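# Close the sandwich by laying the second bread slice on top

## Task

Lift the remaining bread slice and set it on the lettuce so the sandwich is closed, disturb nothing else, and finish with both hands clear of every object.

## Robot and tools

Robot: two arms on a table, left_arm (base near y = +0.313 m) and right_arm (base near y = -0.304 m). right_arm has a right hand and left_arm a left hand, its mirror image. Each hand has index, middle and ring fingers plus a thumb, 16 motors in all. A rigid mast at the wrist, on the palm side, can strike objects.

Scene frame: origin at table-top height midway between the nominal arm bases; +x out over the table, +y toward left_arm, +z up. Image left/right does not match arm names. Reported positions are in metres and can be off by a few centimetres, more at long reach.

Hand point axes (right hand): +z runs along straight fingers toward the tips, +y points out of the palm face, +x crosses the palm away from the thumb. On the left hand +x points toward the thumb instead.

execute_actions(actions, cameras):
- actions: a list of actions; each action is a table of 1 to 15 rows, one row per 1/30 s step. If fewer than 15 rows are given, the last row is held for the remaining steps, so an action lasts 0.5 s.
- Each row is one flat list of 48 numbers, all in [-1, 1], covering both arms even if one stays still. Order: left_arm dx, dy, dz, rx, ry, rz; then 16 left hand motor numbers; left current_limit, speed; then right_arm dx, dy, dz, rx, ry, rz; 16 right hand motor numbers; right current_limit, speed.
- dx..rz are an offset, not a pose, along the scene frame axes, measured from that arm's Hand target as it stood when the action began. Every row counts from that same starting target, not from the row before. Sending the same offset again in a new action moves further. Scale: 1.0 = 0.6 m for dx, dy, dz and 180 degrees for the rotation; rx, ry, rz form one rotation vector, turning about the Hand target's position. A translation longer than 1.0 is scaled back along its direction. All zeros re-requests the current target, which can close a leftover gap.
- The controller limits commanded orientation to 40 degrees away from the measured one, and favours position when both are not reachable. Hands often stop short of the target; send the missing distance as a further offset. right_arm's elbow sags under load, so command higher than needed. To stop pressing into something, set the target back past the hand point.
- Hand motor numbers are absolute goal angles, each scaled between two stops, not offsets. Order per hand: index_mcp, index_abd, index_pip, index_dip, middle_mcp, middle_abd, middle_pip, middle_dip, ring_mcp, ring_abd, ring_pip, ring_dip, thumb_cmc, thumb_axl, thumb_mcp, thumb_ipl. Straight values: _mcp +0.75, _abd 0.00, _pip +0.58, _dip +0.70, thumb_cmc +0.71, thumb_axl +0.68, thumb_mcp +0.23, thumb_ipl +0.17. Moving toward -1 curls fingers toward the palm; thumb_cmc toward -1 brings the thumb round in front of the palm. A 0 is a real goal, so to keep a hand unchanged, resend its hand_goal, hand_current_limit and hand_speed.
- current_limit maps -1..+1 to 0..550 mA (minimum 11 mA) for all motors; very low values may not lift a finger. speed maps to (speed+1)/2 of 8.5 rad/s. Defaults at start: +0.4 and -0.6. The last values sent stay active.
- cameras: names to return images for, ["all"], or [] for none. Omitted or null gives all images only when actions is empty. Names: cam_head_left, cam_head_right, cam_high, cam_low, cam_left_wrist, cam_right_wrist (all 504x504). An unknown name invalidates the call. An empty actions list just reports state and images.

Results per arm: end_effector_position and end_effector_quat_wxyz (scene frame), Hand target (the commanded pose after clipping, which the next offsets start from), joint positions, velocities ("within noise" when still) and torques. Per hand, in motor order: hand_goal (goals written; resending keeps the grip), hand_measured (actual hinge positions; resending these loosens it), hand_current_ma, hand_state (moving, goal, blocked, overload), plus hand_current_limit and hand_speed. A finger grips only while its goal lies past the object surface.

zoom_image(camera, region): a closer view of one camera's most recent image; region is [x0, y0, x1, y1] in pixels from the top-left, at most 504 each way. Only cameras in the newest images can be zoomed.

finished_scene(scene): ends the current scene, integer 1 to 2; irreversible. Call it only once the slice sits on the lettuce and both hands are clear.

Cautions: do not drop the bread, release it while moving, or slam or push hard; never hit the table or other fixed or heavy things; keep everything on the table. Keep the hands apart, since contact between arms or one hand gripping the other can end the scene. A motor at 495 mA or more for 5 s shuts down for 10 s, so avoid long maximum-force grips. Holding loads or straining toward unreachable poses heats arm motors; at 100 °C the arm drops and stops for 30 s or more (a MOTOR HOT line warns at 85 °C). Near the first joint's axis, small hand moves can swing the whole arm. A loose object may get nudged by an outside push now and then. Camera calibration matrices are supplied for projecting scene points into images, accurate to roughly a centimetre.

Each tool is called after "Request:" as name(argument=value, ...), one argument or row to a line, values as JSON.

## Session

Request:
execute_actions(
  actions=[],
)

Request:
zoom_image(
  camera="cam_high",
  region=[120, 150, 300, 400],
)

Request:
zoom_image(
  camera="cam_low",
  region=[150, 260, 410, 380],
)

Scene clock: 0.00 s.
left_arm: end_effector_position=(+0.2934, +0.4456, +0.2458) hand_goal=(+0.754, +0.000, +0.576, +0.696, +0.754, +0.000, +0.576, +0.696, +0.754, +0.000, +0.576, +0.696, +0.714, +0.678, +0.226, +0.168) hand_measured=(+0.754, +0.000, +0.576, +0.696, +0.754, +0.000, +0.576, +0.696, +0.754, +0.000, +0.576, +0.696, +0.714, +0.678, +0.226, +0.168) hand_current_ma=(+0, +0, +0, +0, +0, +0, +0, +0, +0, +0, +0, +0, +0, +0, +0, +0) hand_state=(goal, goal, goal, goal, goal, goal, goal, goal, goal, goal, goal, goal, goal, goal, goal, goal) hand_current_limit=0.40 hand_speed=-0.60 end_effector_quat_wxyz=(+0.201, -0.051, +0.895, +0.394) | right_arm: end_effector_position=(+0.6044, -0.1122, +0.1520) hand_goal=(+0.754, +0.000, +0.576, +0.696, +0.754, +0.000, +0.576, +0.696, +0.754, +0.000, +0.576, +0.696, +0.714, +0.678, +0.226, +0.168) hand_measured=(+0.754, +0.000, +0.576, +0.696, +0.754, +0.000, +0.576, +0.696, +0.754, +0.000, +0.576, +0.696, +0.714, +0.678, +0.226, +0.168) hand_current_ma=(+0, +0, +0, +0, +0, +0, +0, +0, +0, +0, +0, +0, +0, +0, +0, +0) hand_state=(goal, goal, goal, goal, goal, goal, goal, goal, goal, goal, goal, goal, goal, goal, goal, goal) hand_current_limit=0.40 hand_speed=-0.60 end_effector_quat_wxyz=(-0.146, +0.882, +0.031, +0.447)
Joint positions: left_arm=[-0.209 1.011 0.62 -0.92 -0.89 -1.771] | right_arm=[0.407 1.749 1.245 -0.088 0.053 1.887]
Joint velocities: within noise
Joint torques (N m): no reading
Heat: left arm: hottest shoulder 38 °C; right arm: hottest shoulder 32 °C.
Hand target: left_arm +0.2993, +0.4444, +0.2533; +0.211, -0.056, +0.894, +0.391 | right_arm +0.6119, -0.1088, +0.1608; -0.150, +0.877, +0.030, +0.456
camera_calibration:
cam_left_wrist: T_world_to_cam=[[0.867989, -0.483629, -0.112684, -0.0458503], [-0.494775, -0.861614, -0.113222, 0.509254], [-0.0423326, 0.154029, -0.987159, 0.318735], [0, 0, 0, 1]] pos_world=[0.305256, 0.367511, 0.367134]
cam_right_wrist: T_world_to_cam=[[-0.330708, -0.575513, -0.747942, 0.282075], [-0.933004, 0.318549, 0.167424, 0.529891], [0.141902, 0.753201, -0.642302, 0.217797], [0, 0, 0, 1]] pos_world=[0.556769, -0.170504, 0.262151]

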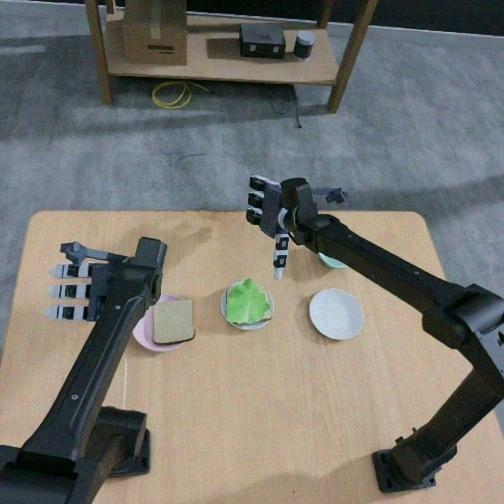

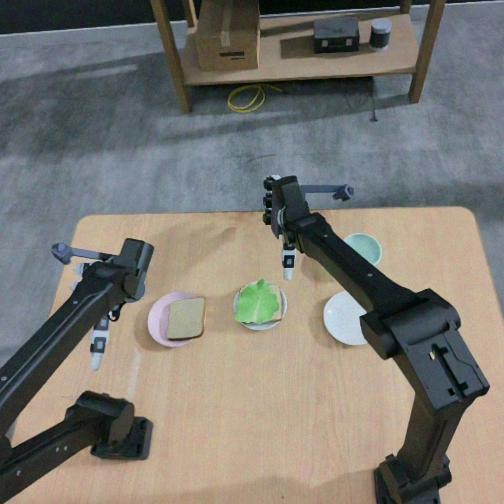

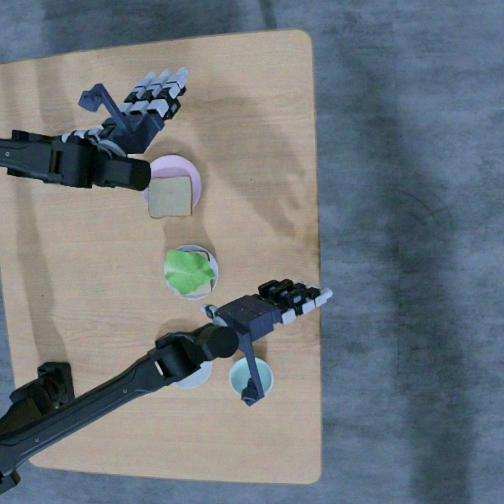

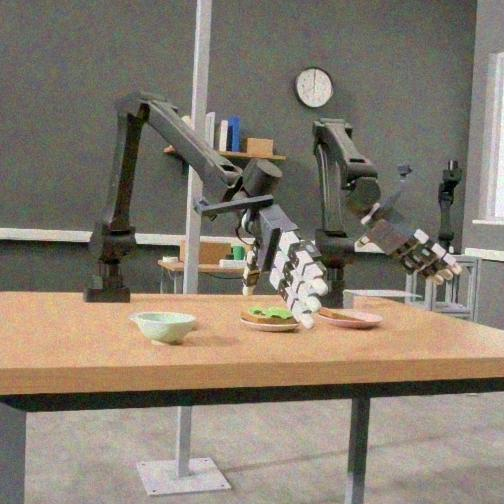

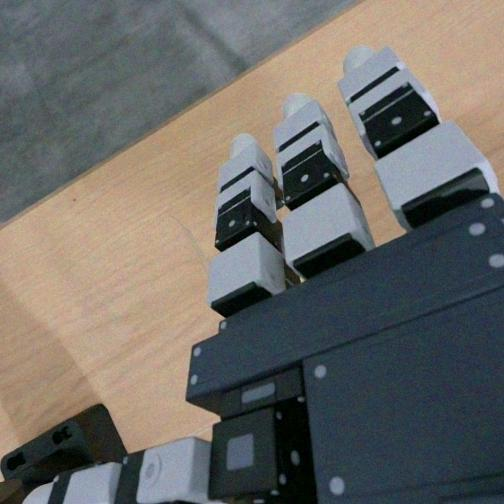

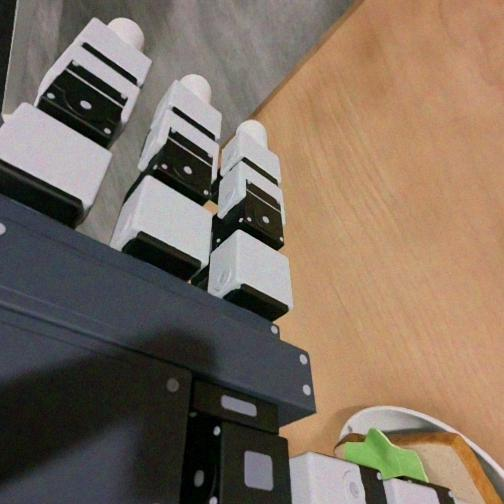

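Scaled by 2.016.

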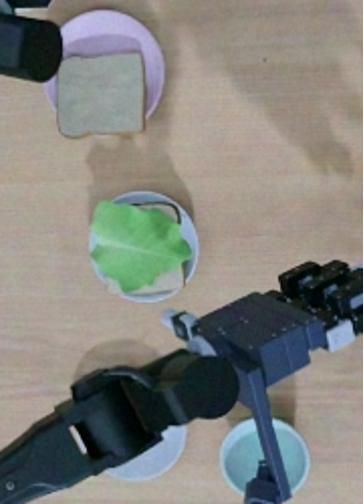

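Scaled by 1.938.

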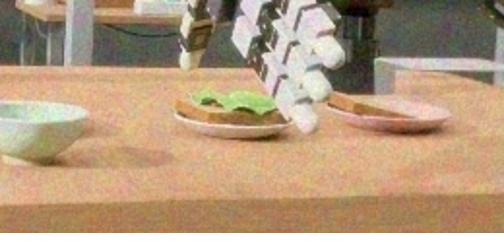

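Request:
execute_actions(
  actions=[
    [[0.008,-0.07,0.08,-0.112,0.013,-0.0205, 0.75,0,0.58,0.7,0.75,0,0.58,0.7,0.75,0,0.58,0.7,0.71,0.68,0.23,0.17,0.4,-0.6, 0,0,0.08,0,0,0, 0.75,0,0.58,0.7,0.75,0,0.58,0.7,0.75,0,0.58,0.7,0.71,0.68,0.23,0.17,0.4,-0.6]],
    [[0.008,-0.07,0.07,-0.112,0.013,-0.0205, 0.75,0,0.58,0.7,0.75,0,0.58,0.7,0.75,0,0.58,0.7,0.71,0.68,0.23,0.17,0.4,-0.6, 0,0,0.08,0,0,0, 0.75,0,0.58,0.7,0.75,0,0.58,0.7,0.75,0,0.58,0.7,0.71,0.68,0.23,0.17,0.4,-0.6]],
    [[0.008,-0.075,0.03,-0.112,0.013,-0.0205, 0.8,0,0.2,0.7,0.8,0,0.2,0.7,0.85,0,0.7,0.8,0.4,0.68,0.2,0.1,0.4,-0.6, -0.065,-0.085,0.03,0,0,0, 0.75,0,0.58,0.7,0.75,0,0.58,0.7,0.75,0,0.58,0.7,0.71,0.68,0.23,0.17,0.4,-0.6]],
    [[0.008,-0.08,0,-0.112,0.013,-0.0205, 0.9,0,-0.2,0.7,0.9,0,-0.2,0.7,0.95,0,0.95,0.95,0,0.68,0.17,0.06,0.4,-0.6, -0.065,-0.085,0.03,0,0,0, 0.75,0,0.58,0.7,0.75,0,0.58,0.7,0.75,0,0.58,0.7,0.71,0.68,0.23,0.17,0.4,-0.6]],
    [[0.008,-0.08,-0.05,-0.112,0.013,-0.0205, 0.9,0,-0.68,0.7,0.9,0,-0.68,0.7,0.95,0,0.95,0.95,-0.57,0.68,0.17,0.06,0.4,-0.6, -0.065,-0.085,0.03,0,0,0, 0.75,0,0.58,0.7,0.75,0,0.58,0.7,0.75,0,0.58,0.7,0.71,0.68,0.23,0.17,0.4,-0.6]],
    [[0.008,-0.07,-0.07,-0.112,0.013,-0.0205, 0.9,0,-0.68,0.7,0.9,0,-0.68,0.7,0.95,0,0.95,0.95,-0.57,0.68,0.17,0.06,0.4,-0.6, -0.065,-0.085,0.03,0,0,0, 0.75,0,0.58,0.7,0.75,0,0.58,0.7,0.75,0,0.58,0.7,0.71,0.68,0.23,0.17,0.4,-0.6]],
  ],
  cameras=["cam_high","cam_head_left","cam_head_right"],
)

Request:
zoom_image(
  camera="cam_head_left",
  region=[130, 270, 290, 360],
)

Scene clock: 47.17 s.
left_arm: end_effector_position=(+0.3248, +0.1763, +0.2925) hand_goal=(+0.900, +0.000, -0.680, +0.700, +0.900, +0.000, -0.680, +0.700, +0.950, +0.000, +0.950, +0.950, -0.570, +0.680, +0.170, +0.060) hand_measured=(+0.888, +0.000, -0.678, +0.698, +0.890, +0.000, -0.678, +0.698, +0.936, +0.000, +0.944, +0.946, -0.568, +0.678, +0.168, +0.062) hand_current_ma=(-6, +0, +0, +0, -5, +0, +1, -1, -9, +0, -2, -1, +0, -1, +0, +0) hand_state=(goal, goal, goal, goal, goal, goal, goal, goal, goal, goal, goal, goal, goal, goal, goal, goal) hand_current_limit=0.40 hand_speed=-0.60 end_effector_quat_wxyz=(+0.016, -0.034, +0.789, -0.613) | right_arm: end_effector_position=(+0.4555, -0.3127, +0.3277) hand_goal=(+0.750, +0.000, +0.580, +0.700, +0.750, +0.000, +0.580, +0.700, +0.750, +0.000, +0.580, +0.700, +0.710, +0.680, +0.230, +0.170) hand_measured=(+0.748, +0.002, +0.578, +0.698, +0.748, +0.002, +0.578, +0.698, +0.748, +0.002, +0.578, +0.698, +0.708, +0.678, +0.226, +0.168) hand_current_ma=(-12, +6, -13, -11, -12, +6, -12, -12, -13, +6, -13, -13, -5, -12, -26, -14) hand_state=(goal, goal, goal, goal, goal, goal, goal, goal, goal, goal, goal, goal, goal, goal, goal, goal) hand_current_limit=0.40 hand_speed=-0.60 end_effector_quat_wxyz=(-0.150, +0.876, +0.026, +0.458)
Joint positions: left_arm=[0.044 1.116 1.007 -1.354 1.319 -1.699] | right_arm=[0.051 1.101 1.049 -0.533 -0.243 1.7]
Joint torques (N m): left_arm=[-1.32 -5.25 7.76 1.24 1.2 0.25] | right_arm=[-0.09 -9.82 8.4 2.13 -0.2 -0.03]
Heat: left arm: hottest elbow 38 °C; right arm: hottest elbow 38 °C.
Hand target: left_arm +0.3281, +0.1774, +0.2893; +0.024, -0.028, +0.789, -0.614 | right_arm +0.4559, -0.3128, +0.3289; -0.149, +0.877, +0.030, +0.456
Off the commanded pose: left_arm 0.005 m, 1 deg | right_arm 0.001 m, 1 deg.
Images, in order (width x height): cam_head_left 504x504, cam_head_right 504x504, cam_high 504x504.

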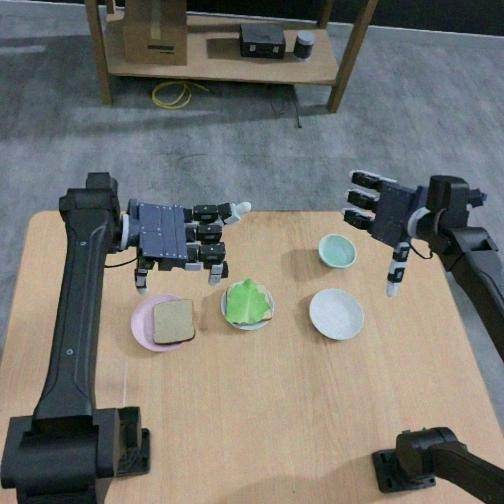

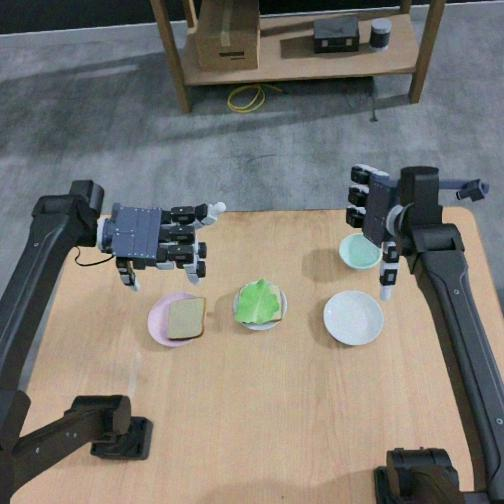

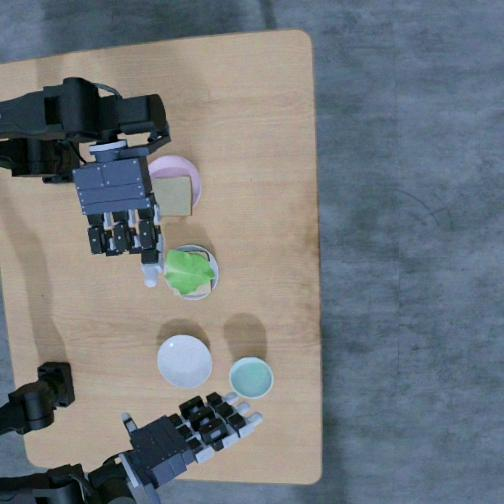

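Scaled by 3.150.

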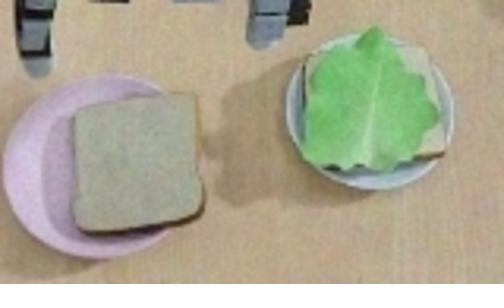

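Request:
execute_actions(
  actions=[
    [[0,0,-0.1,0,0,0, 0.9,0,-0.68,0.7,0.9,0,-0.68,0.7,0.95,0,0.95,0.95,-0.57,0.68,0.17,0.06,0.4,-0.6, 0,0,0,0,0,0, 0.75,0,0.58,0.7,0.75,0,0.58,0.7,0.75,0,0.58,0.7,0.71,0.68,0.23,0.17,0.4,-0.6]],
    [[0,0,-0.11,0,0,0, 0.9,0,-0.68,0.7,0.9,0,-0.68,0.7,0.95,0,0.95,0.95,-0.57,0.68,0.17,0.06,0.4,-0.6, 0,0,0,0,0,0, 0.75,0,0.58,0.7,0.75,0,0.58,0.7,0.75,0,0.58,0.7,0.71,0.68,0.23,0.17,0.4,-0.6]],
    [[0,0,-0.12,0,0,0, 0.9,0,-0.68,0.7,0.9,0,-0.68,0.7,0.95,0,0.95,0.95,-0.57,0.68,0.17,0.06,0.4,-0.6, 0,0,0,0,0,0, 0.75,0,0.58,0.7,0.75,0,0.58,0.7,0.75,0,0.58,0.7,0.71,0.68,0.23,0.17,0.4,-0.6]],
  ],
  cameras=["cam_low","cam_head_left","cam_head_right"],
)

Request:
zoom_image(
  camera="cam_head_left",
  region=[130, 290, 220, 350],
)

Request:
zoom_image(
  camera="cam_head_right",
  region=[140, 285, 230, 345],
)

Request:
zoom_image(
  camera="cam_low",
  region=[290, 260, 400, 340],
)

Scene clock: 71.20 s.
left_arm: end_effector_position=(+0.3301, +0.1772, +0.0947) hand_goal=(+0.900, +0.000, -0.680, +0.700, +0.900, +0.000, -0.680, +0.700, +0.950, +0.000, +0.950, +0.950, -0.570, +0.680, +0.170, +0.060) hand_measured=(+0.888, +0.000, -0.678, +0.698, +0.890, +0.000, -0.678, +0.698, +0.936, +0.000, +0.944, +0.946, -0.568, +0.678, +0.168, +0.062) hand_current_ma=(-6, +0, +0, +0, -5, +0, +1, -1, -9, +0, -2, -1, +0, -1, +0, +0) hand_state=(goal, goal, goal, goal, goal, goal, goal, goal, goal, goal, goal, goal, goal, goal, goal, goal) hand_current_limit=0.40 hand_speed=-0.60 end_effector_quat_wxyz=(+0.025, -0.021, +0.789, -0.614) | right_arm: end_effector_position=(+0.4556, -0.3127, +0.3277) hand_goal=(+0.750, +0.000, +0.580, +0.700, +0.750, +0.000, +0.580, +0.700, +0.750, +0.000, +0.580, +0.700, +0.710, +0.680, +0.230, +0.170) hand_measured=(+0.748, +0.002, +0.578, +0.698, +0.748, +0.002, +0.578, +0.698, +0.748, +0.002, +0.578, +0.698, +0.708, +0.678, +0.226, +0.168) hand_current_ma=(-12, +6, -13, -11, -12, +6, -12, -12, -13, +6, -13, -13, -5, -12, -26, -14) hand_state=(goal, goal, goal, goal, goal, goal, goal, goal, goal, goal, goal, goal, goal, goal, goal, goal) hand_current_limit=0.40 hand_speed=-0.60 end_effector_quat_wxyz=(-0.150, +0.876, +0.027, +0.458)
Joint positions: left_arm=[0.046 1.373 0.647 -0.748 1.322 -1.655] | right_arm=[0.051 1.101 1.049 -0.533 -0.243 1.699]
Joint torques (N m): left_arm=[-1.38 -6.53 5.67 1.51 1.11 -0.04] | right_arm=[-0.09 -9.58 8.43 2.11 -0.2 -0.01]
Heat: left arm: hottest shoulder 38 °C; right arm: hottest elbow 40 °C.
Hand target: left_arm +0.3281, +0.1774, +0.0913; +0.023, -0.029, +0.788, -0.614 | right_arm +0.4559, -0.3128, +0.3289; -0.149, +0.877, +0.030, +0.456
Off the commanded pose: left_arm 0.004 m, 1 deg | right_arm 0.001 m, 0 deg.
Images, in order (width x height): cam_head_left 504x504, cam_head_right 504x504, cam_low 504x504.

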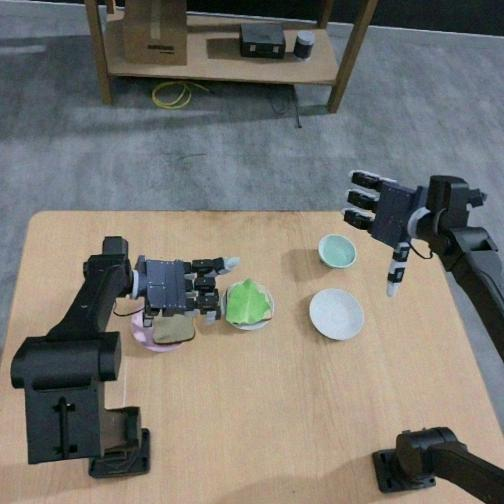

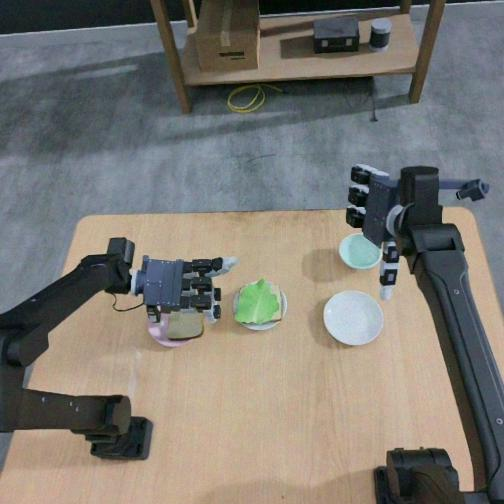

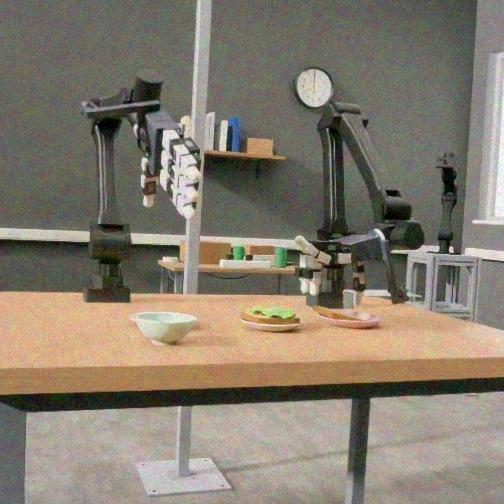

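Scaled by 5.600.

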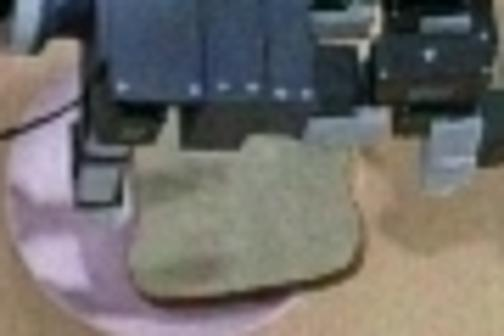

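Scaled by 5.600.

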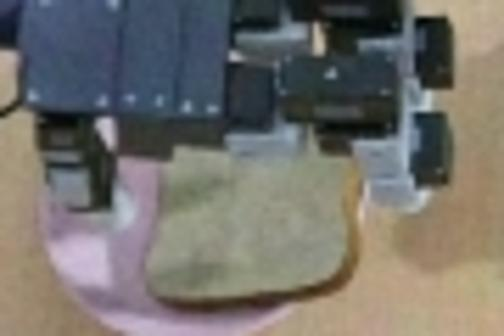

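Scaled by 4.582.

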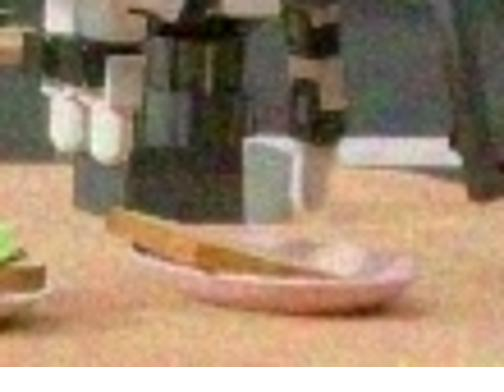

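Request:
execute_actions(
  actions=[
    [[-0.014,0.012,-0.02,0,0,0, 0.9,0,-0.68,0.7,0.9,0,-0.68,0.7,0.95,0,0.95,0.95,-0.57,0.68,0.21,0.06,0.4,-0.6, 0,0,0,0,0,0, 0.75,0,0.58,0.7,0.75,0,0.58,0.7,0.75,0,0.58,0.7,0.71,0.68,0.23,0.17,0.4,-0.6]],
    [[0,0,-0.036,0,0,0, 0.9,0,-0.68,0.7,0.9,0,-0.68,0.7,0.95,0,0.95,0.95,-0.57,0.68,0.21,0.06,0.4,-0.6, 0,0,0,0,0,0, 0.75,0,0.58,0.7,0.75,0,0.58,0.7,0.75,0,0.58,0.7,0.71,0.68,0.23,0.17,0.4,-0.6]],
  ],
  cameras=["cam_low","cam_head_left","cam_head_right"],
)

Request:
zoom_image(
  camera="cam_head_left",
  region=[130, 290, 220, 350],
)

Request:
zoom_image(
  camera="cam_head_right",
  region=[140, 285, 230, 345],
)

Request:
zoom_image(
  camera="cam_low",
  region=[290, 270, 400, 350],
)

Scene clock: 115.27 s.
left_arm: end_effector_position=(+0.3191, +0.1818, +0.0626) hand_goal=(+0.900, +0.000, -0.680, +0.700, +0.900, +0.000, -0.680, +0.700, +0.950, +0.000, +0.950, +0.950, -0.570, +0.680, +0.210, +0.060) hand_measured=(+0.888, +0.000, -0.678, +0.698, +0.890, +0.000, -0.678, +0.698, +0.936, +0.000, +0.944, +0.946, -0.568, +0.678, +0.206, +0.062) hand_current_ma=(-6, +0, +0, +0, -5, +0, +1, -1, -9, +0, -2, -1, +0, -1, -1, +0) hand_state=(goal, goal, goal, goal, goal, goal, goal, goal, goal, goal, goal, goal, goal, goal, goal, goal) hand_current_limit=0.40 hand_speed=-0.60 end_effector_quat_wxyz=(+0.018, -0.029, +0.789, -0.614) | right_arm: end_effector_position=(+0.4556, -0.3127, +0.3277) hand_goal=(+0.750, +0.000, +0.580, +0.700, +0.750, +0.000, +0.580, +0.700, +0.750, +0.000, +0.580, +0.700, +0.710, +0.680, +0.230, +0.170) hand_measured=(+0.748, +0.002, +0.578, +0.698, +0.748, +0.002, +0.578, +0.698, +0.748, +0.002, +0.578, +0.698, +0.708, +0.678, +0.226, +0.168) hand_current_ma=(-12, +6, -13, -11, -12, +6, -12, -12, -13, +6, -13, -13, -5, -12, -26, -14) hand_state=(goal, goal, goal, goal, goal, goal, goal, goal, goal, goal, goal, goal, goal, goal, goal, goal) hand_current_limit=0.40 hand_speed=-0.60 end_effector_quat_wxyz=(-0.150, +0.876, +0.027, +0.458)
Joint positions: left_arm=[0.063 1.449 0.605 -0.711 1.323 -1.595] | right_arm=[0.051 1.101 1.049 -0.533 -0.243 1.699]
Joint torques (N m): left_arm=[-0.91 -5.71 4.75 1.36 1.15 0.25] | right_arm=[-0.09 -9.64 8.42 2.11 -0.2 -0.01]
Heat: left arm: hottest shoulder 38 °C; right arm: hottest elbow 41 °C.
Hand target: left_arm +0.3197, +0.1846, +0.0577; +0.023, -0.029, +0.789, -0.614 | right_arm +0.4559, -0.3128, +0.3289; -0.149, +0.877, +0.030, +0.456
Off the commanded pose: left_arm 0.006 m, 1 deg | right_arm 0.001 m, 0 deg.
Images, in order (width x height): cam_head_left 504x504, cam_head_right 504x504, cam_low 504x504.

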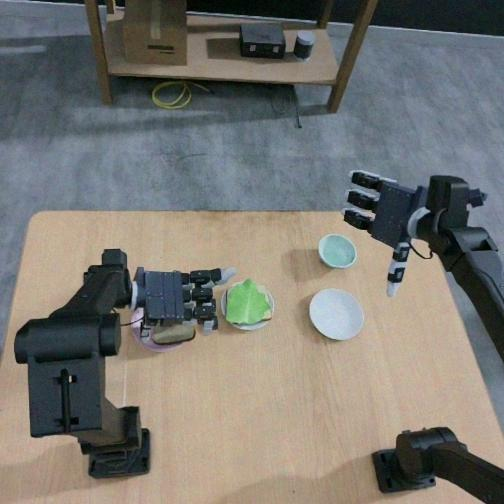

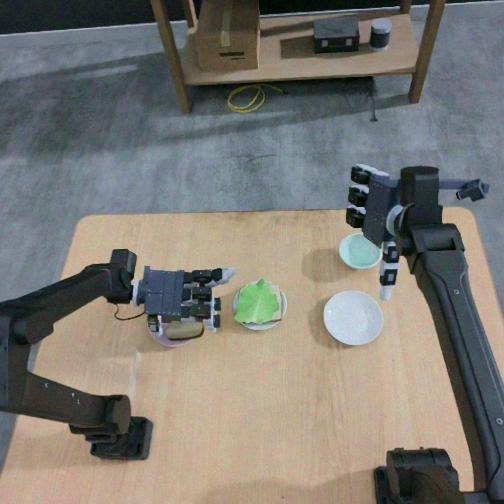

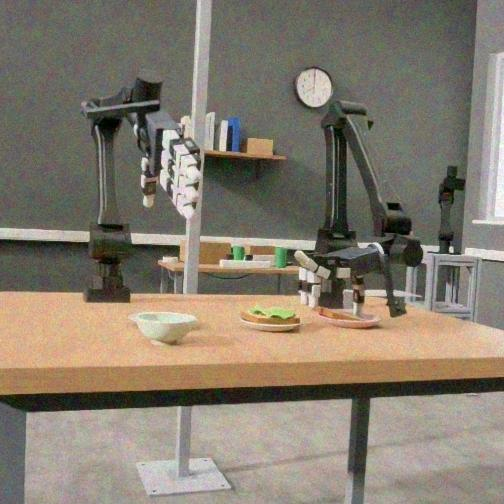

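Scaled by 5.600.

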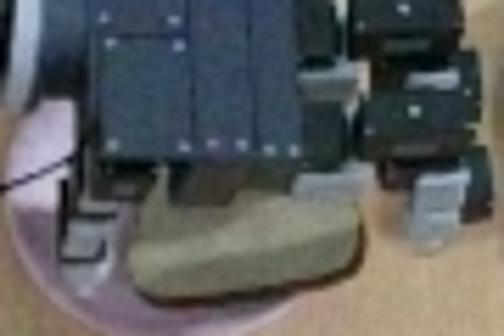

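Scaled by 5.600.

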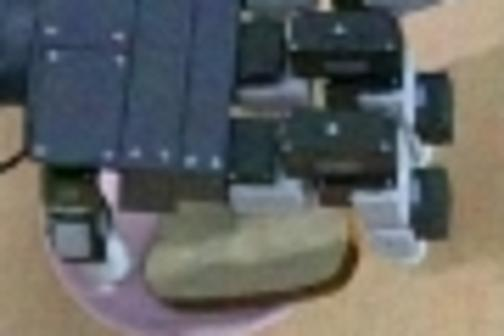

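Scaled by 4.582.

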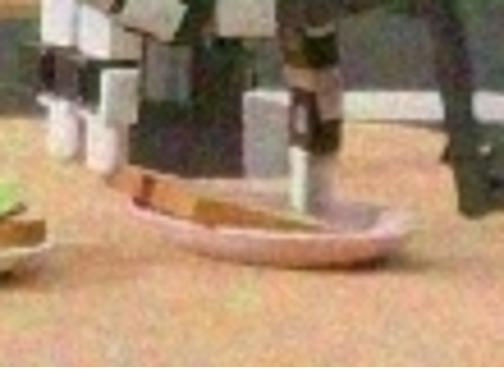

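Request:
execute_actions(
  actions=[
    [[0.015,0,-0.006,0,0,0, 0.9,0,-0.68,0.7,0.9,0,-0.68,0.7,0.95,0,0.95,0.95,-0.57,0.68,0.19,0.06,0.4,-0.7, 0,0,0,0,0,0, 0.75,0,0.58,0.7,0.75,0,0.58,0.7,0.75,0,0.58,0.7,0.71,0.68,0.23,0.17,0.4,-0.6]],
    [[0,0,0,0,0,0, 0.65,0,-0.68,0.7,0.65,0,-0.68,0.7,0.95,0,0.95,0.95,-0.57,0.68,0.15,0.06,0,-0.8, 0,0,0,0,0,0, 0.75,0,0.58,0.7,0.75,0,0.58,0.7,0.75,0,0.58,0.7,0.71,0.68,0.23,0.17,0.4,-0.6]],
    [[0,0,0,0,0,0, 0.56,0,-0.68,0.7,0.56,0,-0.68,0.7,0.95,0,0.95,0.95,-0.57,0.68,0.11,0.04,0,-0.8, 0,0,0,0,0,0, 0.75,0,0.58,0.7,0.75,0,0.58,0.7,0.75,0,0.58,0.7,0.71,0.68,0.23,0.17,0.4,-0.6]],
  ],
  cameras=["cam_low","cam_head_left","cam_head_right"],
)

Request:
zoom_image(
  camera="cam_head_left",
  region=[130, 290, 220, 350],
)

Request:
zoom_image(
  camera="cam_low",
  region=[290, 270, 400, 350],
)

Scene clock: 162.50 s.
left_arm: end_effector_position=(+0.3207, +0.1812, +0.0575) hand_goal=(+0.560, +0.000, -0.680, +0.700, +0.560, +0.000, -0.680, +0.700, +0.950, +0.000, +0.950, +0.950, -0.570, +0.680, +0.110, +0.040) hand_measured=(+0.654, +0.000, -0.650, +0.718, +0.634, +0.000, -0.646, +0.716, +0.936, +0.000, +0.944, +0.946, -0.566, +0.680, +0.172, +0.070) hand_current_ma=(+217, +0, +29, +11, +141, +0, +34, +10, -9, +0, -2, -1, +1, +0, +150, +46) hand_state=(blocked, goal, blocked, goal, blocked, goal, blocked, goal, goal, goal, goal, goal, goal, goal, blocked, blocked) hand_current_limit=0.00 hand_speed=-0.80 end_effector_quat_wxyz=(+0.017, -0.029, +0.787, -0.616) | right_arm: end_effector_position=(+0.4556, -0.3127, +0.3277) hand_goal=(+0.750, +0.000, +0.580, +0.700, +0.750, +0.000, +0.580, +0.700, +0.750, +0.000, +0.580, +0.700, +0.710, +0.680, +0.230, +0.170) hand_measured=(+0.748, +0.002, +0.578, +0.698, +0.748, +0.002, +0.578, +0.698, +0.748, +0.002, +0.578, +0.698, +0.708, +0.678, +0.226, +0.168) hand_current_ma=(-12, +6, -13, -11, -12, +6, -12, -12, -13, +6, -13, -13, -5, -12, -26, -14) hand_state=(goal, goal, goal, goal, goal, goal, goal, goal, goal, goal, goal, goal, goal, goal, goal, goal) hand_current_limit=0.40 hand_speed=-0.60 end_effector_quat_wxyz=(-0.150, +0.876, +0.027, +0.458)
Joint positions: left_arm=[0.063 1.47 0.605 -0.692 1.328 -1.595] | right_arm=[0.051 1.101 1.049 -0.533 -0.243 1.699]
Joint torques (N m): left_arm=[-0.73 -5.36 6.27 1.07 0.95 0.12] | right_arm=[-0.09 -9.64 8.43 2.11 -0.2 -0.02]
Heat: left arm: hottest shoulder 37 °C; right arm: hottest elbow 43 °C.
Hand target: left_arm +0.3288, +0.1846, +0.0541; +0.024, -0.028, +0.788, -0.614 | right_arm +0.4559, -0.3128, +0.3289; -0.149, +0.877, +0.030, +0.456
Off the commanded pose: left_arm 0.009 m, 1 deg | right_arm 0.001 m, 0 deg.
Images, in order (width x height): cam_head_left 504x504, cam_head_right 504x504, cam_low 504x504.

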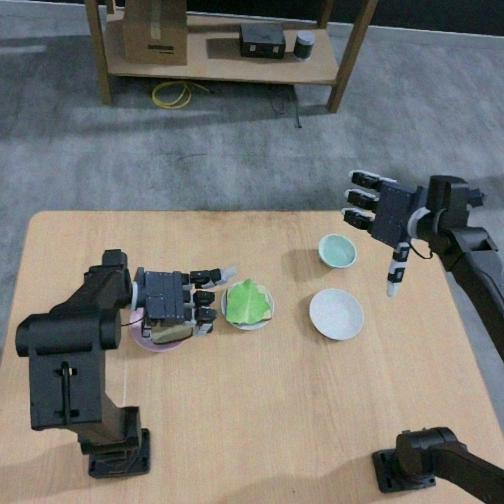

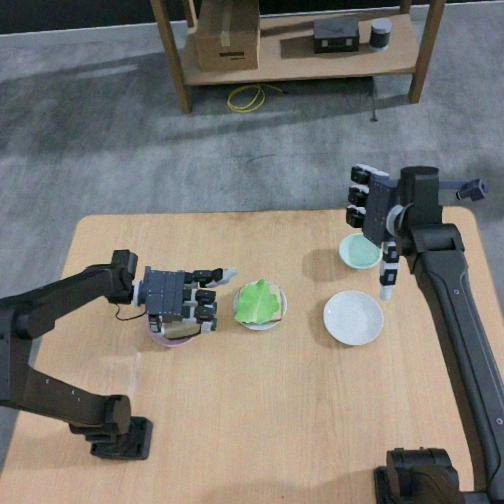

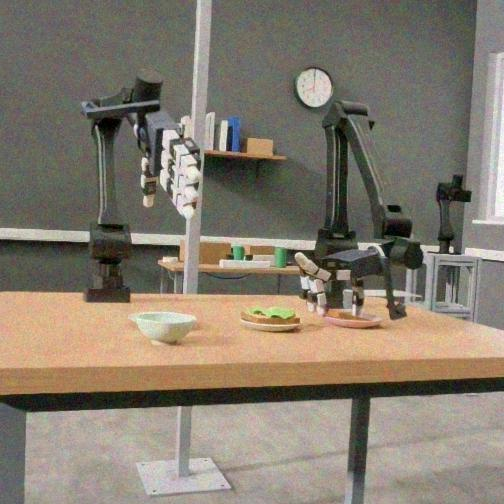

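Scaled by 5.600.

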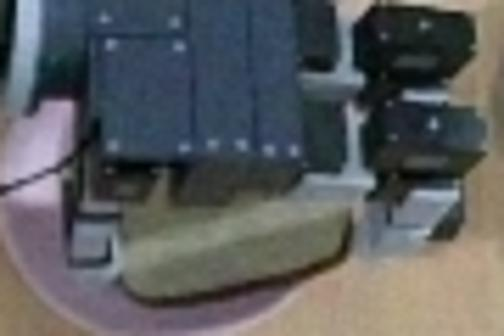

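Scaled by 4.582.

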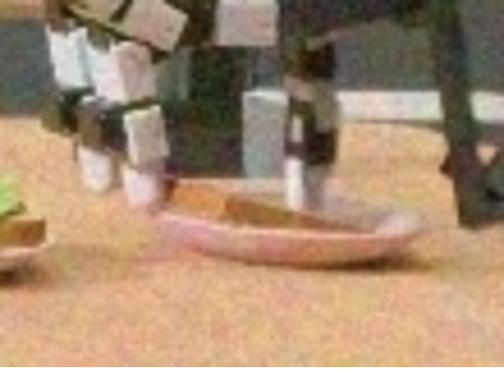

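Request:
execute_actions(
  actions=[
    [[0,0,0,0,0,0, 0.85,0,-0.68,0.7,0.85,0,-0.68,0.7,0.95,0,0.95,0.95,-0.57,0.68,0.21,0.06,0.2,-0.7, 0,0,0,0,0,0, 0.75,0,0.58,0.7,0.75,0,0.58,0.7,0.75,0,0.58,0.7,0.71,0.68,0.23,0.17,0.4,-0.6]],
    [[0.008,0,0.03,0,0,0, 0.85,0,-0.68,0.7,0.85,0,-0.68,0.7,0.95,0,0.95,0.95,-0.57,0.68,0.21,0.06,0.2,-0.7, 0,0,0,0,0,0, 0.75,0,0.58,0.7,0.75,0,0.58,0.7,0.75,0,0.58,0.7,0.71,0.68,0.23,0.17,0.4,-0.6]],
    [[0,0,-0.029,0,0,0, 0.85,0,-0.68,0.7,0.85,0,-0.68,0.7,0.95,0,0.95,0.95,-0.57,0.68,0.21,0.06,0.2,-0.7, 0,0,0,0,0,0, 0.75,0,0.58,0.7,0.75,0,0.58,0.7,0.75,0,0.58,0.7,0.71,0.68,0.23,0.17,0.4,-0.6]],
  ],
  cameras=["cam_head_left","cam_head_right"],
)

Request:
zoom_image(
  camera="cam_head_left",
  region=[130, 290, 220, 350],
)

Scene clock: 195.17 s.
left_arm: end_effector_position=(+0.3184, +0.1814, +0.0555) hand_goal=(+0.850, +0.000, -0.680, +0.700, +0.850, +0.000, -0.680, +0.700, +0.950, +0.000, +0.950, +0.950, -0.570, +0.680, +0.210, +0.060) hand_measured=(+0.830, +0.000, -0.678, +0.704, +0.832, +0.000, -0.676, +0.704, +0.936, +0.000, +0.944, +0.946, -0.564, +0.680, +0.212, +0.060) hand_current_ma=(-16, +0, +0, +1, -13, +0, +1, +1, -9, +0, -2, -1, +2, +0, +0, +0) hand_state=(goal, goal, goal, goal, goal, goal, goal, goal, goal, goal, goal, goal, goal, goal, goal, goal) hand_current_limit=0.20 hand_speed=-0.70 end_effector_quat_wxyz=(+0.011, -0.034, +0.788, -0.615) | right_arm: end_effector_position=(+0.4556, -0.3127, +0.3277) hand_goal=(+0.750, +0.000, +0.580, +0.700, +0.750, +0.000, +0.580, +0.700, +0.750, +0.000, +0.580, +0.700, +0.710, +0.680, +0.230, +0.170) hand_measured=(+0.748, +0.002, +0.578, +0.698, +0.748, +0.002, +0.578, +0.698, +0.748, +0.002, +0.578, +0.698, +0.708, +0.678, +0.226, +0.168) hand_current_ma=(-12, +6, -13, -11, -12, +6, -12, -12, -13, +6, -13, -13, -5, -12, -26, -14) hand_state=(goal, goal, goal, goal, goal, goal, goal, goal, goal, goal, goal, goal, goal, goal, goal, goal) hand_current_limit=0.40 hand_speed=-0.60 end_effector_quat_wxyz=(-0.150, +0.876, +0.027, +0.458)
Joint positions: left_arm=[0.063 1.477 0.605 -0.7 1.325 -1.595] | right_arm=[0.051 1.101 1.049 -0.533 -0.243 1.699]
Joint torques (N m): left_arm=[-1.44 -4.84 7.15 1.31 1.01 0.14] | right_arm=[-0.09 -9.58 8.42 2.11 -0.2 -0.01]
Heat: left arm: hottest shoulder 37 °C; right arm: hottest elbow 43 °C.
Hand target: left_arm +0.3336, +0.1846, +0.0547; +0.023, -0.028, +0.788, -0.614 | right_arm +0.4559, -0.3128, +0.3289; -0.149, +0.877, +0.030, +0.456
Off the commanded pose: left_arm 0.015 m, 2 deg | right_arm 0.001 m, 0 deg.
Images, in order (width x height): cam_head_left 504x504, cam_head_right 504x504.

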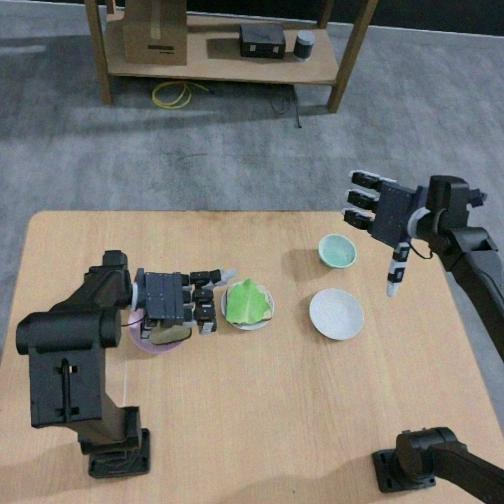

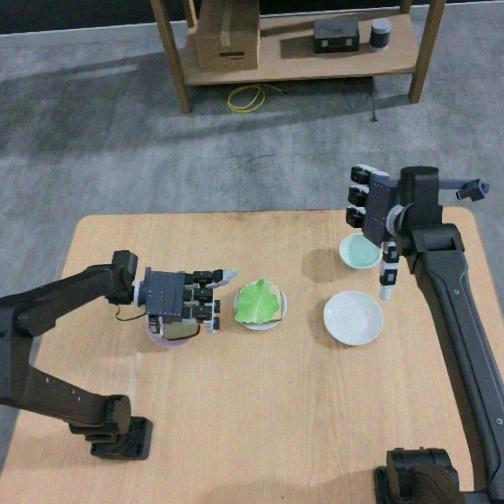

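Scaled by 5.600.

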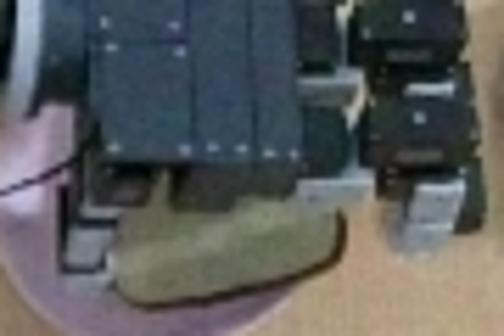

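Request:
execute_actions(
  actions=[
    [[0.03,0.007,0.06,0,0,0, 0.85,0,-0.68,0.7,0.85,0,-0.68,0.7,0.95,0,0.95,0.95,-0.57,0.68,0.21,0.06,0.2,-0.7, 0,0,0,0,0,0, 0.75,0,0.58,0.7,0.75,0,0.58,0.7,0.75,0,0.58,0.7,0.71,0.68,0.23,0.17,0.4,-0.6]],
    [[-0.015,0,-0.025,0,0,0, 0.85,0,-0.68,0.7,0.85,0,-0.68,0.7,0.95,0,0.95,0.95,-0.57,0.68,0.21,0.06,0.2,-0.7, 0,0,0,0,0,0, 0.75,0,0.58,0.7,0.75,0,0.58,0.7,0.75,0,0.58,0.7,0.71,0.68,0.23,0.17,0.4,-0.6]],
    [[0,0,-0.03,0,0,0, 0.85,0,-0.68,0.7,0.85,0,-0.68,0.7,0.95,0,0.95,0.95,-0.57,0.68,0.21,0.06,0.2,-0.7, 0,0,0,0,0,0, 0.75,0,0.58,0.7,0.75,0,0.58,0.7,0.75,0,0.58,0.7,0.71,0.68,0.23,0.17,0.4,-0.6]],
  ],
  cameras=["cam_head_left","cam_low"],
)

Request:
zoom_image(
  camera="cam_head_left",
  region=[130, 290, 220, 350],
)

Request:
zoom_image(
  camera="cam_low",
  region=[290, 270, 400, 350],
)

Scene clock: 215.23 s.
left_arm: end_effector_position=(+0.3436, +0.1859, +0.0636) hand_goal=(+0.850, +0.000, -0.680, +0.700, +0.850, +0.000, -0.680, +0.700, +0.950, +0.000, +0.950, +0.950, -0.570, +0.680, +0.210, +0.060) hand_measured=(+0.830, +0.000, -0.678, +0.704, +0.832, +0.000, -0.676, +0.704, +0.936, +0.000, +0.944, +0.946, -0.568, +0.680, +0.210, +0.060) hand_current_ma=(-15, +0, +0, +1, -13, +0, +1, +1, -9, +0, -2, -1, +0, +0, +0, +0) hand_state=(goal, goal, goal, goal, goal, goal, goal, goal, goal, goal, goal, goal, goal, goal, goal, goal) hand_current_limit=0.20 hand_speed=-0.70 end_effector_quat_wxyz=(+0.020, -0.026, +0.789, -0.614) | right_arm: end_effector_position=(+0.4556, -0.3127, +0.3277) hand_goal=(+0.750, +0.000, +0.580, +0.700, +0.750, +0.000, +0.580, +0.700, +0.750, +0.000, +0.580, +0.700, +0.710, +0.680, +0.230, +0.170) hand_measured=(+0.748, +0.002, +0.578, +0.698, +0.748, +0.002, +0.578, +0.698, +0.748, +0.002, +0.578, +0.698, +0.708, +0.678, +0.226, +0.168) hand_current_ma=(-12, +6, -13, -11, -12, +6, -12, -12, -13, +6, -13, -13, -5, -12, -26, -14) hand_state=(goal, goal, goal, goal, goal, goal, goal, goal, goal, goal, goal, goal, goal, goal, goal, goal) hand_current_limit=0.40 hand_speed=-0.60 end_effector_quat_wxyz=(-0.150, +0.876, +0.027, +0.458)
Joint positions: left_arm=[0.071 1.508 0.677 -0.751 1.323 -1.559] | right_arm=[0.051 1.101 1.049 -0.533 -0.243 1.699]
Joint torques (N m): left_arm=[-0.85 -6.59 4.77 0.99 1.13 0.22] | right_arm=[-0.09 -9.64 8.42 2.11 -0.2 -0.01]
Heat: left arm: hottest shoulder 37 °C; right arm: hottest elbow 43 °C.
Hand target: left_arm +0.3425, +0.1888, +0.0578; +0.023, -0.028, +0.788, -0.614 | right_arm +0.4559, -0.3128, +0.3289; -0.149, +0.877, +0.030, +0.456
Off the commanded pose: left_arm 0.007 m, 0 deg | right_arm 0.001 m, 0 deg.
Images, in order (width x height): cam_head_left 504x504, cam_low 504x504.

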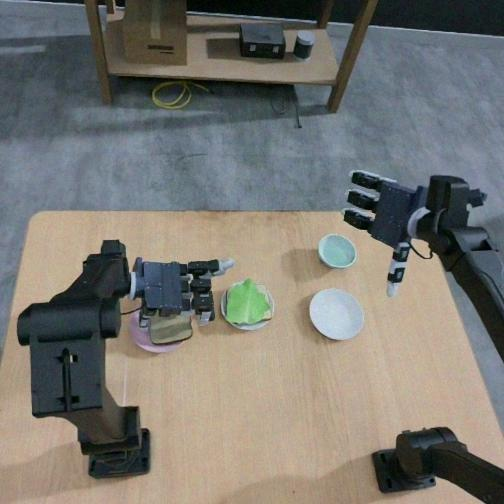

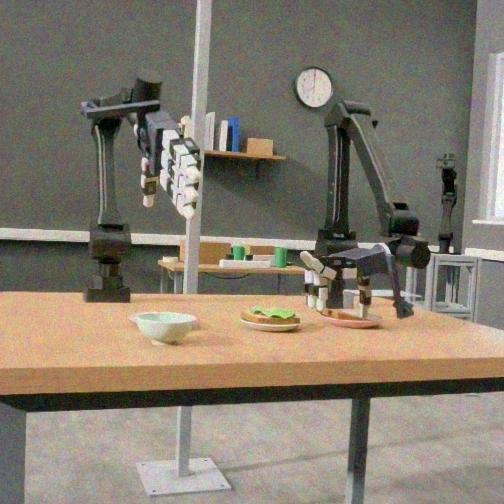

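Scaled by 5.600.

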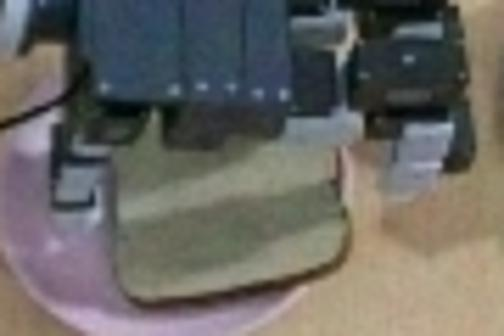

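Scaled by 4.582.

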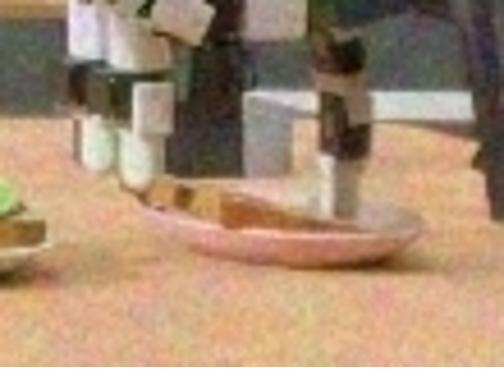

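Request:
execute_actions(
  actions=[
    [[-0.01,0,-0.008,0,0,0, 0.85,0,-0.68,0.7,0.85,0,-0.68,0.7,0.95,0,0.95,0.95,-0.57,0.68,0.18,0.06,0,-0.8, 0,0,0,0,0,0, 0.75,0,0.58,0.7,0.75,0,0.58,0.7,0.75,0,0.58,0.7,0.71,0.68,0.23,0.17,0.4,-0.6]],
    [[0,0,0,0,0,0, 0.65,0,-0.68,0.7,0.65,0,-0.68,0.7,0.95,0,0.95,0.95,-0.57,0.68,0.14,0.06,0,-0.8, 0,0,0,0,0,0, 0.75,0,0.58,0.7,0.75,0,0.58,0.7,0.75,0,0.58,0.7,0.71,0.68,0.23,0.17,0.4,-0.6]],
    [[0,0,0,0,0,0, 0.52,0,-0.68,0.7,0.52,0,-0.68,0.7,0.95,0,0.95,0.95,-0.57,0.68,0.08,0.03,0,-0.8, 0,0,0,0,0,0, 0.75,0,0.58,0.7,0.75,0,0.58,0.7,0.75,0,0.58,0.7,0.71,0.68,0.23,0.17,0.4,-0.6]],
    [[0,0,0,0,0,0, 0.52,0,-0.68,0.7,0.52,0,-0.68,0.7,0.95,0,0.95,0.95,-0.57,0.68,0.08,0.03,0,-0.8, 0,0,0,0,0,0, 0.75,0,0.58,0.7,0.75,0,0.58,0.7,0.75,0,0.58,0.7,0.71,0.68,0.23,0.17,0.4,-0.6]],
  ],
  cameras=["cam_head_left","cam_low"],
)

Request:
zoom_image(
  camera="cam_head_left",
  region=[130, 290, 220, 350],
)

Request:
zoom_image(
  camera="cam_low",
  region=[290, 270, 400, 350],
)

Scene clock: 241.60 s.
left_arm: end_effector_position=(+0.3370, +0.1846, +0.0597) hand_goal=(+0.520, +0.000, -0.680, +0.700, +0.520, +0.000, -0.680, +0.700, +0.950, +0.000, +0.950, +0.950, -0.570, +0.680, +0.080, +0.030) hand_measured=(+0.658, +0.000, -0.648, +0.718, +0.620, +0.000, -0.648, +0.714, +0.936, +0.000, +0.944, +0.946, -0.560, +0.680, +0.162, +0.070) hand_current_ma=(+275, +0, +30, +11, +237, +0, +33, +8, -9, +0, -2, -1, +4, +0, +235, +75) hand_state=(blocked, goal, blocked, goal, blocked, goal, blocked, goal, goal, goal, goal, goal, goal, goal, blocked, blocked) hand_current_limit=0.00 hand_speed=-0.80 end_effector_quat_wxyz=(+0.019, -0.028, +0.786, -0.617) | right_arm: end_effector_position=(+0.4556, -0.3127, +0.3277) hand_goal=(+0.750, +0.000, +0.580, +0.700, +0.750, +0.000, +0.580, +0.700, +0.750, +0.000, +0.580, +0.700, +0.710, +0.680, +0.230, +0.170) hand_measured=(+0.748, +0.002, +0.578, +0.698, +0.748, +0.002, +0.578, +0.698, +0.748, +0.002, +0.578, +0.698, +0.708, +0.678, +0.226, +0.168) hand_current_ma=(-12, +6, -13, -11, -12, +6, -12, -12, -13, +6, -13, -13, -5, -12, -26, -14) hand_state=(goal, goal, goal, goal, goal, goal, goal, goal, goal, goal, goal, goal, goal, goal, goal, goal) hand_current_limit=0.40 hand_speed=-0.60 end_effector_quat_wxyz=(-0.150, +0.876, +0.027, +0.458)
Joint positions: left_arm=[0.072 1.508 0.656 -0.737 1.331 -1.557] | right_arm=[0.051 1.101 1.049 -0.533 -0.243 1.699]
Joint torques (N m): left_arm=[-0.91 -5.95 4.57 0.94 0.77 0.25] | right_arm=[-0.09 -9.64 8.42 2.13 -0.2 -0.01]
Heat: left arm: hottest shoulder 37 °C; right arm: hottest elbow 44 °C.
Hand target: left_arm +0.3365, +0.1889, +0.0529; +0.023, -0.029, +0.789, -0.614 | right_arm +0.4559, -0.3128, +0.3289; -0.149, +0.877, +0.030, +0.456
Off the commanded pose: left_arm 0.008 m, 1 deg | right_arm 0.001 m, 0 deg.
Images, in order (width x height): cam_head_left 504x504, cam_low 504x504.

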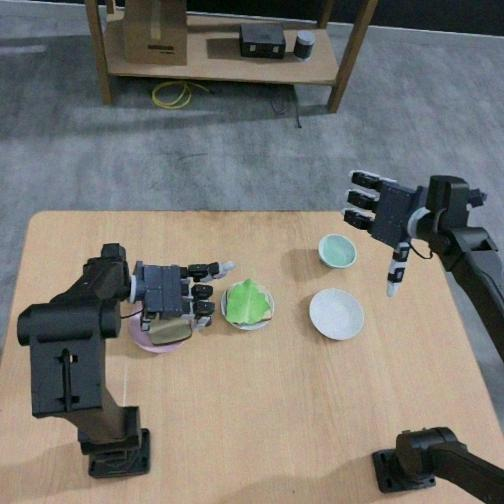

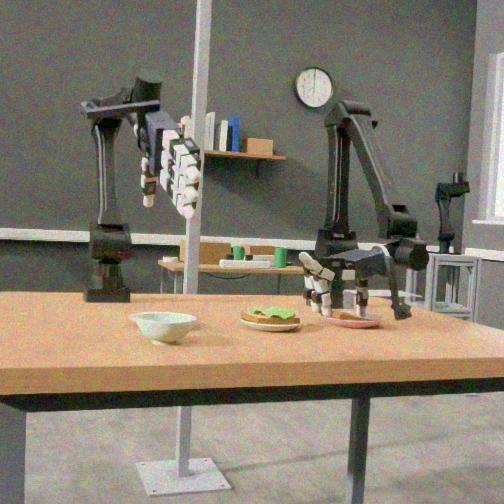

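Scaled by 5.600.

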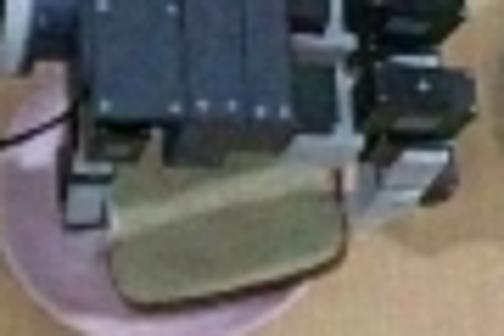

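Scaled by 4.582.

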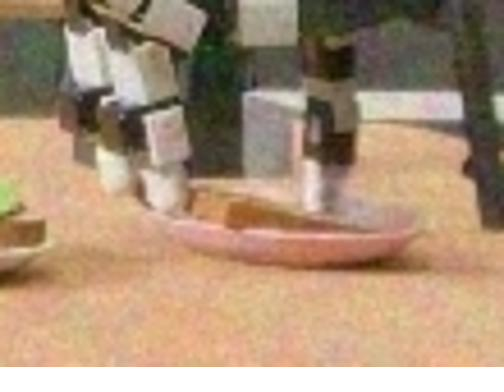

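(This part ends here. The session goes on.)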